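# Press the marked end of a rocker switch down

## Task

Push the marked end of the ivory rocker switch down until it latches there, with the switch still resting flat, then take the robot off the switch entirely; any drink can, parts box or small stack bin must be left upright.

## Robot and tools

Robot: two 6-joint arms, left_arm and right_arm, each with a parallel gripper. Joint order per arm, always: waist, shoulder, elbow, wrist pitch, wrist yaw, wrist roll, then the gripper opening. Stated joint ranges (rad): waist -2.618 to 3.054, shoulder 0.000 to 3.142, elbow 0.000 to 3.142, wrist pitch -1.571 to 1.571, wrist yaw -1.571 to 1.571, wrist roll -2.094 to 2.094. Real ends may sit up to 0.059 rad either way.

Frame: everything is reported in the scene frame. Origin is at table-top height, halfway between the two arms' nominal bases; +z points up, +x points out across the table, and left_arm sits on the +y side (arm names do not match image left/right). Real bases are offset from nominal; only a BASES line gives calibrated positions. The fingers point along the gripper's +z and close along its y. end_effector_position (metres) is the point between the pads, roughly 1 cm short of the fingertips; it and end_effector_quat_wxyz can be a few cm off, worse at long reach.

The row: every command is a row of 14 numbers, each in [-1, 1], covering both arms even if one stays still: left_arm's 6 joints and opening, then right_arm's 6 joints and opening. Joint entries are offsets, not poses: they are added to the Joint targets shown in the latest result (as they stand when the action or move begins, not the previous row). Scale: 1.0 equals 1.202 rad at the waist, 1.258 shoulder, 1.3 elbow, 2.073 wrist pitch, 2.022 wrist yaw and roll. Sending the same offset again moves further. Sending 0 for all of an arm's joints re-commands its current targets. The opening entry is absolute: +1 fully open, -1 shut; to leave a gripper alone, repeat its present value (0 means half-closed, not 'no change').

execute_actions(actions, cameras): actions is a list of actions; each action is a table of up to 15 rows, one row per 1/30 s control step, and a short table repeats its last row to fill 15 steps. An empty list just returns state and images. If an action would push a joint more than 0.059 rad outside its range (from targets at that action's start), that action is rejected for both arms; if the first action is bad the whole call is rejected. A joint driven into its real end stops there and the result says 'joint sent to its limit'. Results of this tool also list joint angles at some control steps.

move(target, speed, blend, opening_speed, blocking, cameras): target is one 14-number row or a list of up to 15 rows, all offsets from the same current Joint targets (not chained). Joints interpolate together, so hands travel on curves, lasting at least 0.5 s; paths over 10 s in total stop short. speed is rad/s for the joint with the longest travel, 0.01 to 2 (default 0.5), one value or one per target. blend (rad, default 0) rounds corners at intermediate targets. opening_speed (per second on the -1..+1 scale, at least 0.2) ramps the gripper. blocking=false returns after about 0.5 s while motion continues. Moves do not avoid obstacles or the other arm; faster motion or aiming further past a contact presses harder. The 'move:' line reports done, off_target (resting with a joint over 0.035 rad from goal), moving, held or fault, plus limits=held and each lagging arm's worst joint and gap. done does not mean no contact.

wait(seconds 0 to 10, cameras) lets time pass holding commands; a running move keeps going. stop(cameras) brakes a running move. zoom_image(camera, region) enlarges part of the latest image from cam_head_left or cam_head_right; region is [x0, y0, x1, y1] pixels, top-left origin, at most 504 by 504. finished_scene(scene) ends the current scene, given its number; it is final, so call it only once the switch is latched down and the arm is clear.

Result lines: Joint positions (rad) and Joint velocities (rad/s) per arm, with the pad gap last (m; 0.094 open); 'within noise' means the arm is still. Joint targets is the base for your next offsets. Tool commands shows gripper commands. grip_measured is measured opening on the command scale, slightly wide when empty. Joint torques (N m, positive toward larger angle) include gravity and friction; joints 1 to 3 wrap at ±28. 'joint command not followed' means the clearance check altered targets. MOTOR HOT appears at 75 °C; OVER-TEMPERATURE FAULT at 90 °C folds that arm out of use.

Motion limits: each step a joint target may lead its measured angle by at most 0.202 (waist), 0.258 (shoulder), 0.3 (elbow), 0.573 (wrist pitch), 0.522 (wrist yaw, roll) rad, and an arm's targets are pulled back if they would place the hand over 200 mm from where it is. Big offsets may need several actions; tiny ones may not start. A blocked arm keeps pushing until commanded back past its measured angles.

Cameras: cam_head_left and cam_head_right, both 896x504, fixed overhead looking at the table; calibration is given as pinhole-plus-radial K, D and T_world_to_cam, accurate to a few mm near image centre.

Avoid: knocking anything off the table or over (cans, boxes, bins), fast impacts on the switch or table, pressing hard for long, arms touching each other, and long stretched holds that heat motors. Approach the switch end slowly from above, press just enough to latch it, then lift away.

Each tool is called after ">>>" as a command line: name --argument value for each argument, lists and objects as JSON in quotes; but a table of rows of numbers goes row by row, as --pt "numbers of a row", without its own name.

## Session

>>> execute_actions --actions '[]'

Scene clock: 0.00 s.
left_arm: end_effector_position=(+0.4364, +0.2538, +0.1116) grip_measured=+1.000 end_effector_quat_wxyz=(+0.579, +0.028, +0.810, -0.084) | right_arm: end_effector_position=(+0.3944, -0.2769, +0.0830) grip_measured=+1.000 end_effector_quat_wxyz=(+0.563, +0.034, +0.826, +0.021)
Joint positions: left_arm=[0.065 1.514 0.411 0.774 0.215 -0.036 0.094] | right_arm=[-0.117 1.567 0.353 0.835 -0.132 0.026 0.094]
Joint velocities: within noise
Joint torques (N m): no reading
Heat: left arm: 25 °C; right arm: 28 °C.
Joint targets: left_arm=[0.065 1.504 0.421 0.785 0.216 -0.036] | right_arm=[-0.117 1.561 0.359 0.836 -0.133 0.026]
Tool commands: left_gripper/opening=+1.0 right_gripper/opening=+1.0

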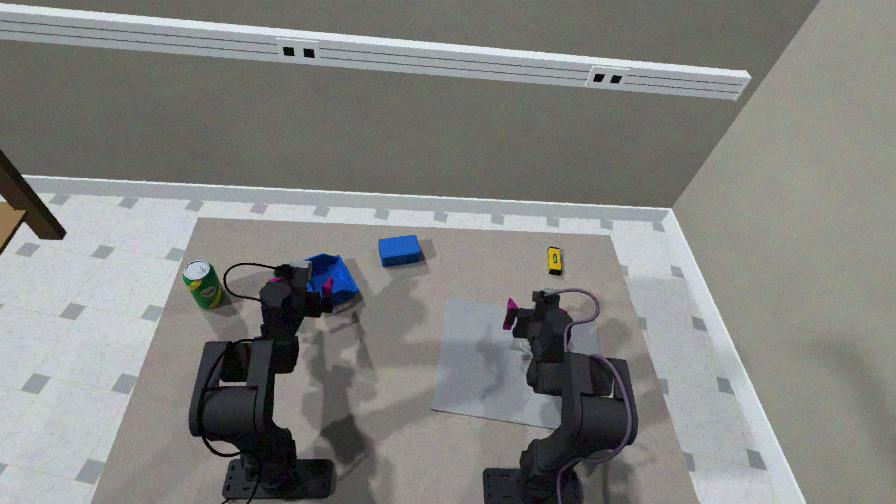

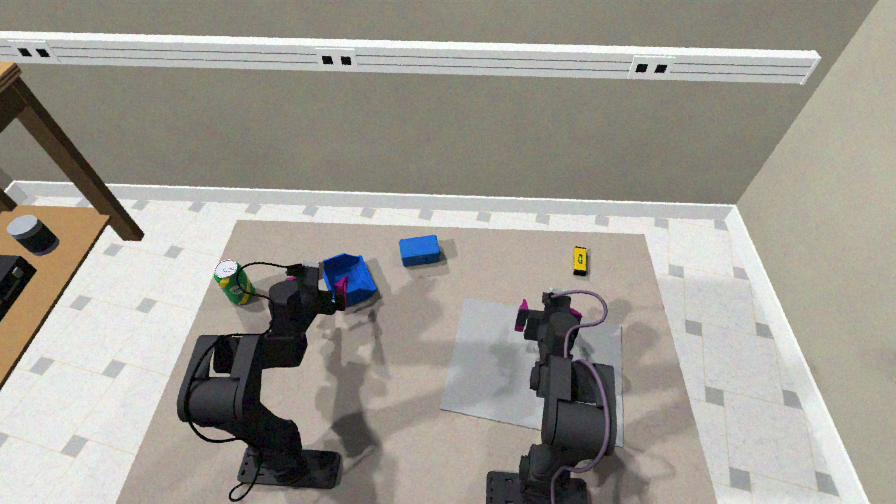

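>>> move --target '[0,0,0,0,0,0,1,-0.48,-0.287,0.262,-0.5,0.064,-0.022,-1]' --speed 1.6 --opening_speed 2

>>> zoom_image --camera "cam_head_left" --region '[490, 305, 590, 405]'

>>> zoom_image --camera "cam_head_right" --region '[505, 305, 605, 405]'

Scene clock: 4.33 s.
left_arm: end_effector_position=(+0.4364, +0.2538, +0.1116) grip_measured=+1.000 end_effector_quat_wxyz=(+0.579, +0.028, +0.810, -0.084) | right_arm: end_effector_position=(+0.2715, -0.4730, +0.1199) grip_measured=-0.997 end_effector_quat_wxyz=(+0.378, +0.314, +0.860, -0.137)
Joint positions: left_arm=[0.065 1.514 0.411 0.774 0.215 -0.036 0.094] | right_arm=[-0.69 1.219 0.663 -0.188 -0.016 -0.013 0]
Joint velocities: within noise
Joint torques (N m): left_arm=[-0.14 -5.3 7.45 2.24 0.09 -0.03] | right_arm=[-0.38 -4.42 10.69 1.68 0.13 -0.07]
Heat: left arm: 25 °C; right arm: 29 °C.
Joint targets: left_arm=[0.065 1.504 0.421 0.785 0.216 -0.036] | right_arm=[-0.694 1.200 0.700 -0.201 -0.004 -0.019]
move: off_target (right_arm); right_arm: the elbow is farthest, 0.036 rad from its target

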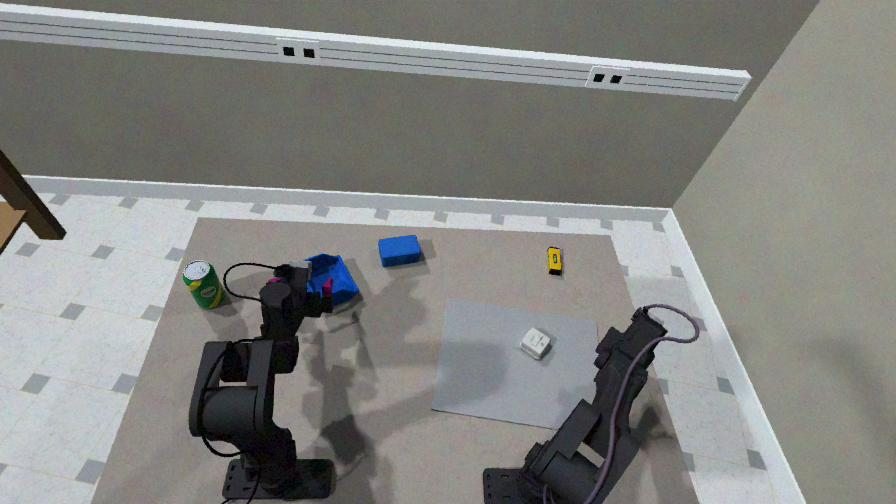

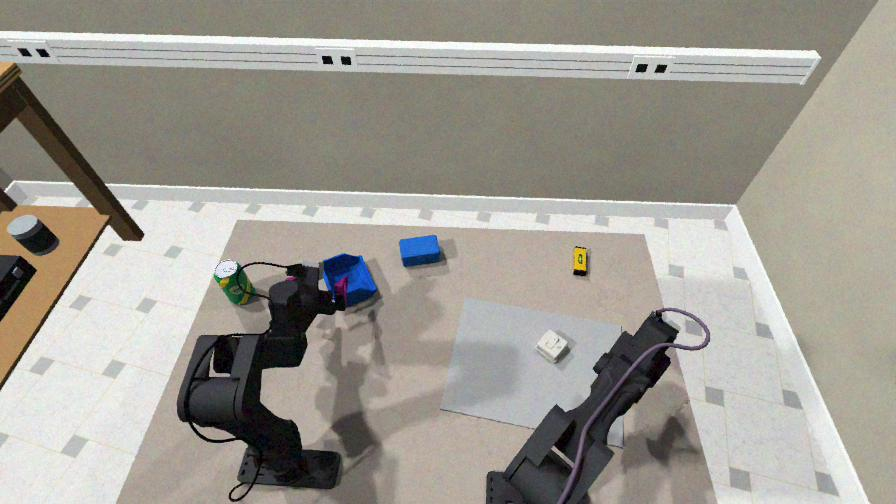

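Scaled by 5.040 from the camera's 896x504 image, which has a finer 1280x720 frame.

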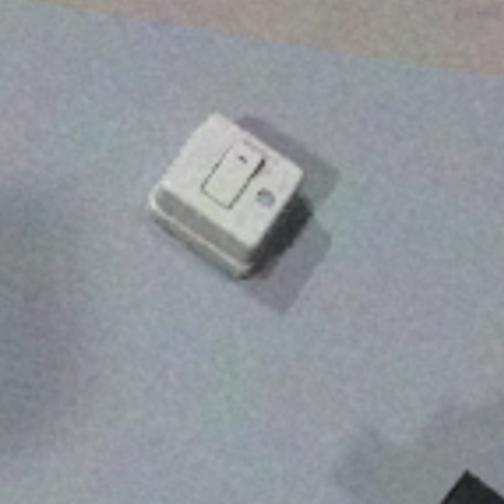

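Scaled by 5.040 from the camera's 896x504 image, which has a finer 1280x720 frame.

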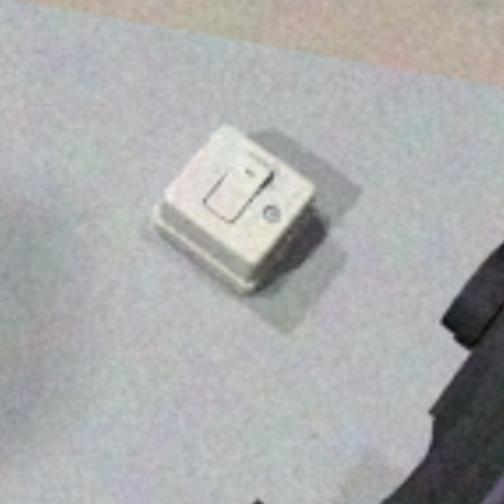

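>>> move --pt "0 0 0 0 0 0 1 0.4526 0.5135 0.5162 -0.4313 0 0 -1" --pt "0 0 0 0 0 0 1 0.4526 0.5588 0.4077 -0.343 0 0 -1" --pt "0 0 0 0 0 0 1 0.4526 0.4634 0.5615 -0.4834 0 0 -1" --speed '[1.3,0.15,0.8]' --blend '[0.06,0,0]'

>>> zoom_image --camera "cam_head_left" --region '[500, 305, 570, 375]'

>>> zoom_image --camera "cam_head_right" --region '[515, 310, 585, 380]'

Scene clock: 15.27 s.
left_arm: end_effector_position=(+0.4364, +0.2538, +0.1116) grip_measured=+1.000 end_effector_quat_wxyz=(+0.579, +0.028, +0.810, -0.084) | right_arm: end_effector_position=(+0.3249, -0.2992, +0.0878) grip_measured=-0.997 end_effector_quat_wxyz=(-0.009, +0.082, +0.997, +0.004)
Joint positions: left_arm=[0.065 1.514 0.411 0.774 0.215 -0.036 0.094] | right_arm=[-0.148 1.802 1.405 -1.192 -0.007 -0.014 0]
Joint velocities: within noise
Joint torques (N m): left_arm=[-0.01 -5.23 7.38 2.21 0.08 -0.03] | right_arm=[-0.21 -8.46 8.49 0.18 0.04 -0.07]
Heat: left arm: 28 °C; right arm: 31 °C.
Joint targets: left_arm=[0.065 1.504 0.421 0.785 0.216 -0.036] | right_arm=[-0.150 1.783 1.430 -1.203 -0.003 -0.019]
move: done

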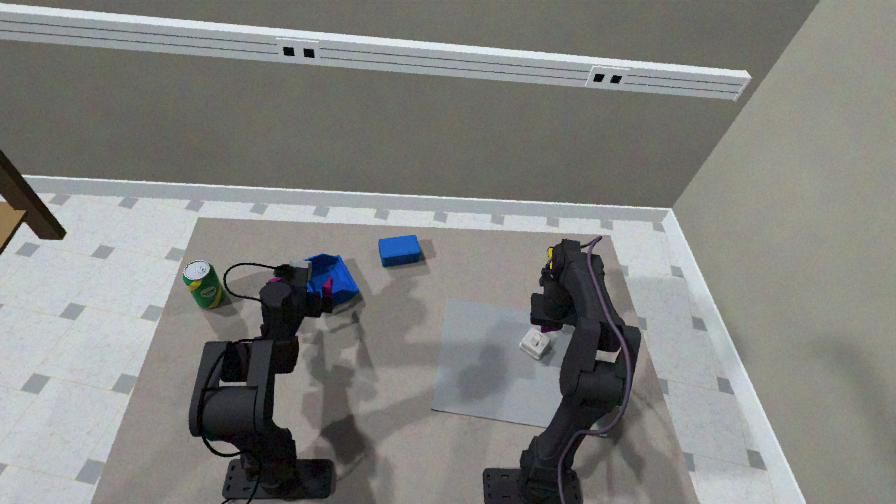

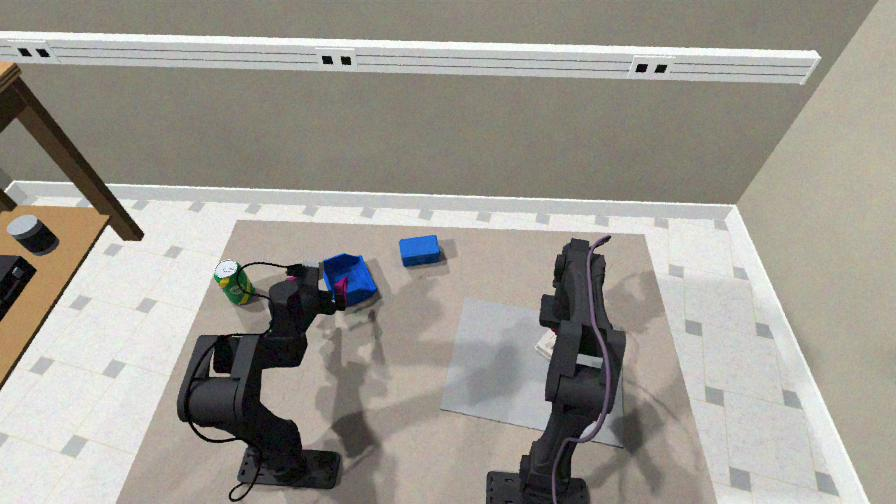

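Scaled by 7.200 from the camera's 896x504 image, which has a finer 1280x720 frame.

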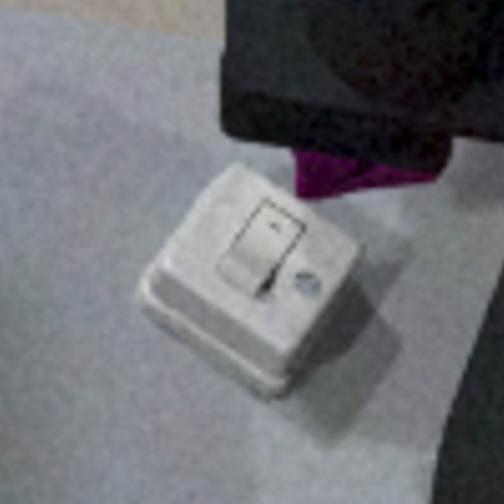

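Scaled by 7.200 from the camera's 896x504 image, which has a finer 1280x720 frame.

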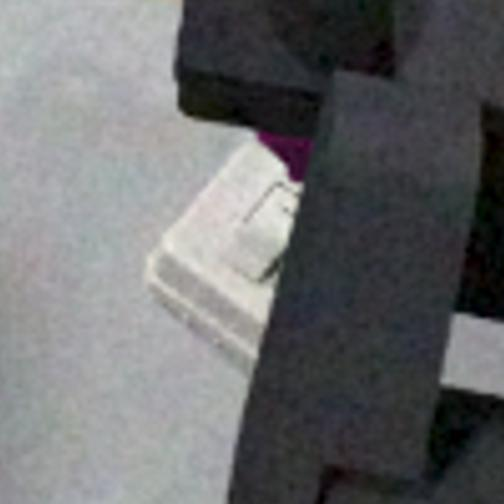

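>>> finished_scene --scene 2

The scene is finished: the task was done.


## Next scene

The same job, from a new start.

>>> execute_actions --actions '[]'

Scene clock: 0.00 s.
left_arm: end_effector_position=(+0.4252, +0.2846, +0.1121) grip_measured=+1.000 end_effector_quat_wxyz=(+0.604, -0.041, +0.796, +0.012) | right_arm: end_effector_position=(+0.4148, -0.2792, +0.1161) grip_measured=+1.000 end_effector_quat_wxyz=(+0.622, +0.064, +0.779, -0.053)
Joint positions: left_arm=[0.015 1.501 0.327 0.9 -0.072 -0.052 0.094] | right_arm=[-0.001 1.617 0.385 1.006 0.133 0.026 0.094]
Joint velocities: within noise
Joint torques (N m): no reading
Heat: left arm: 24 °C; right arm: 27 °C.
Joint targets: left_arm=[0.015 1.492 0.336 0.910 -0.072 -0.052] | right_arm=[-0.001 1.609 0.392 1.009 0.134 0.026]
Tool commands: left_gripper/opening=+1.0 right_gripper/opening=+1.0

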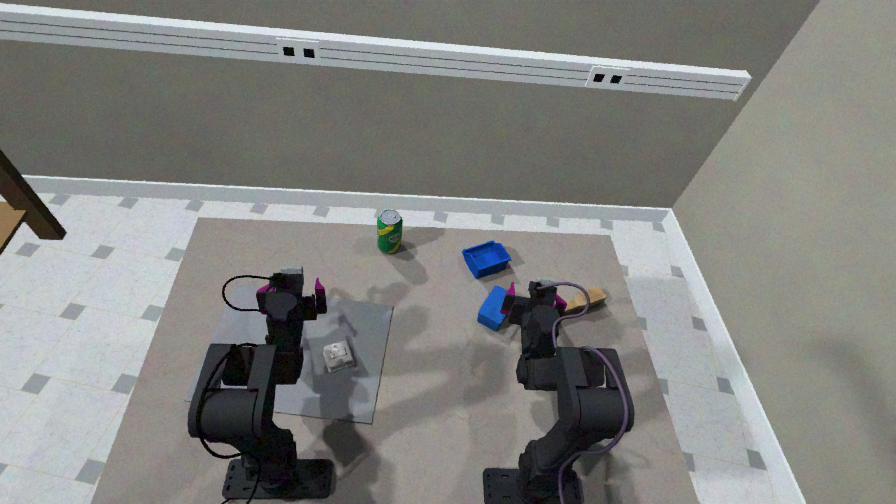

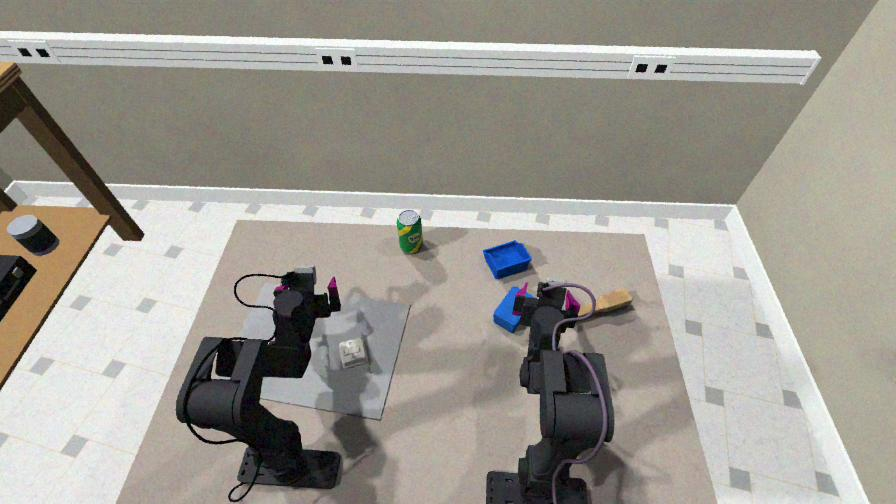

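The switch is visible in both views; zooming in.

>>> zoom_image --camera "cam_head_left" --region '[305, 320, 375, 390]'

>>> zoom_image --camera "cam_head_right" --region '[318, 318, 388, 388]'

Scaled by 7.200 from the camera's 896x504 image, which has a finer 1280x720 frame.

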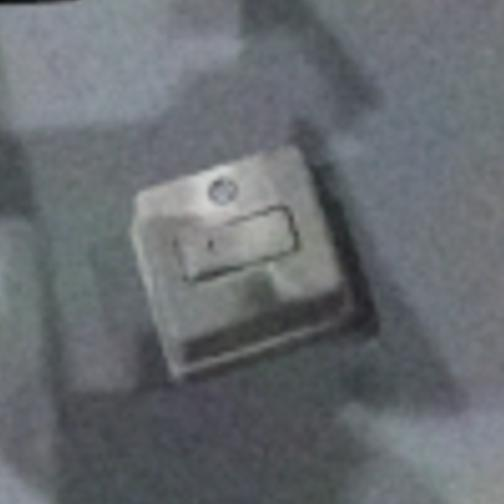

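Scaled by 7.200 from the camera's 896x504 image, which has a finer 1280x720 frame.

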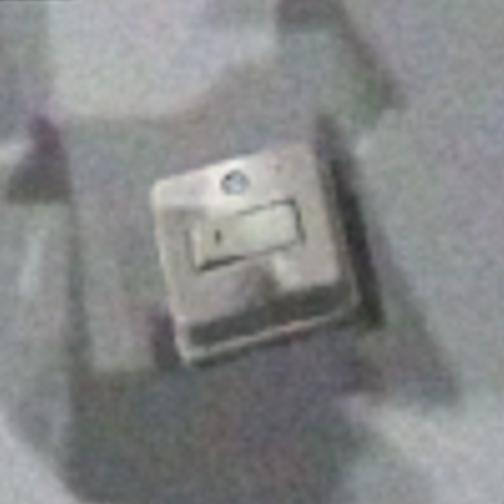

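>>> move --pt "-0.0957 -0.1129 0.3185 -0.246 0.0406 0.0257 -1 0 0 0 0 0 0 1" --pt "-0.2604 0.0795 0.5685 -0.9474 0.0406 0.0257 -1 0 0 0 0 0 0 1" --pt "-0.2604 0.1335 0.4685 -0.8538 0.0406 0.0257 -1 0 0 0 0 0 0 1" --pt "-0.2604 0.0382 0.6223 -0.994 0.0406 0.0257 -1 0 0 0 0 0 0 1" --speed '[1.2,1.6,0.15,0.8]' --blend '[0.25,0.06,0,0]' --opening_speed 2

>>> zoom_image --camera "cam_head_left" --region '[305, 320, 375, 390]'

>>> zoom_image --camera "cam_head_right" --region '[318, 318, 388, 388]'

Scene clock: 10.27 s.
left_arm: end_effector_position=(+0.2861, +0.1922, +0.0861) grip_measured=-0.995 end_effector_quat_wxyz=(-0.002, +0.149, +0.989, +0.000) | right_arm: end_effector_position=(+0.4148, -0.2792, +0.1161) grip_measured=+1.000 end_effector_quat_wxyz=(+0.622, +0.064, +0.779, -0.053)
Joint positions: left_arm=[-0.293 1.56 1.128 -1.143 0.001 -0.012 0] | right_arm=[-0.001 1.617 0.385 1.006 0.133 0.026 0.094]
Joint velocities: within noise
Joint torques (N m): left_arm=[-0.47 -7.13 8.34 0.47 0.13 0.13] | right_arm=[0.01 -5.26 5.94 2.11 0.02 -0.03]
Heat: left arm: 25 °C; right arm: 29 °C.
Joint targets: left_arm=[-0.298 1.540 1.145 -1.151 0.010 -0.001] | right_arm=[-0.001 1.609 0.392 1.009 0.134 0.026]
move: done

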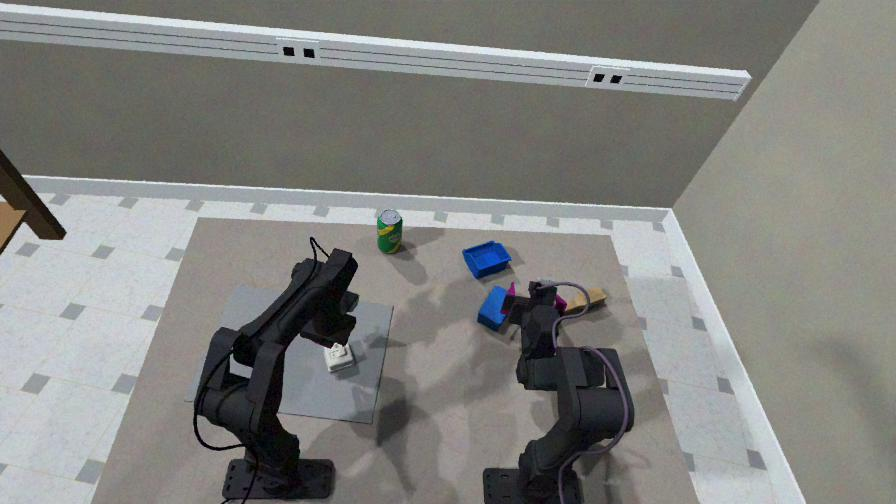

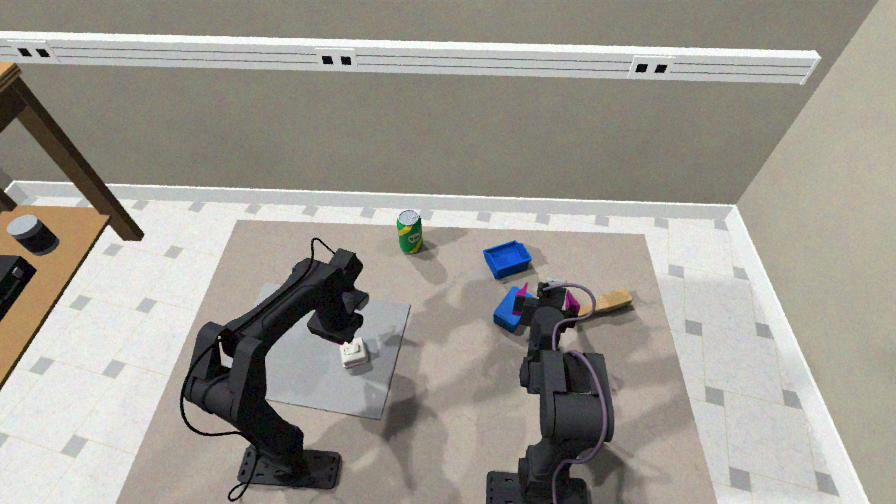

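Scaled by 7.200 from the camera's 896x504 image, which has a finer 1280x720 frame.

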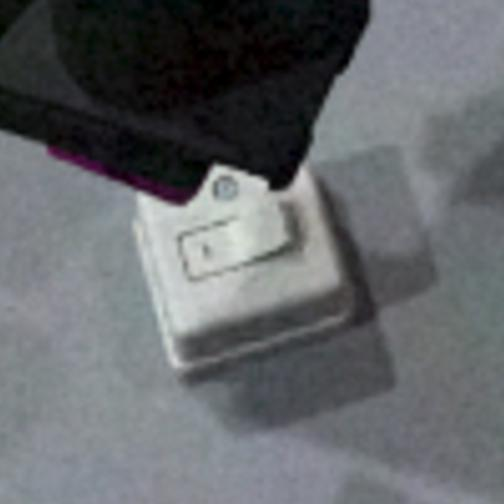

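Scaled by 7.200 from the camera's 896x504 image, which has a finer 1280x720 frame.

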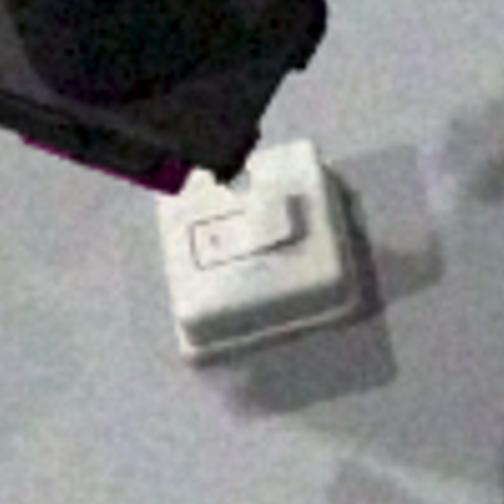

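>>> finished_scene --scene 3

The scene is finished: the task was done.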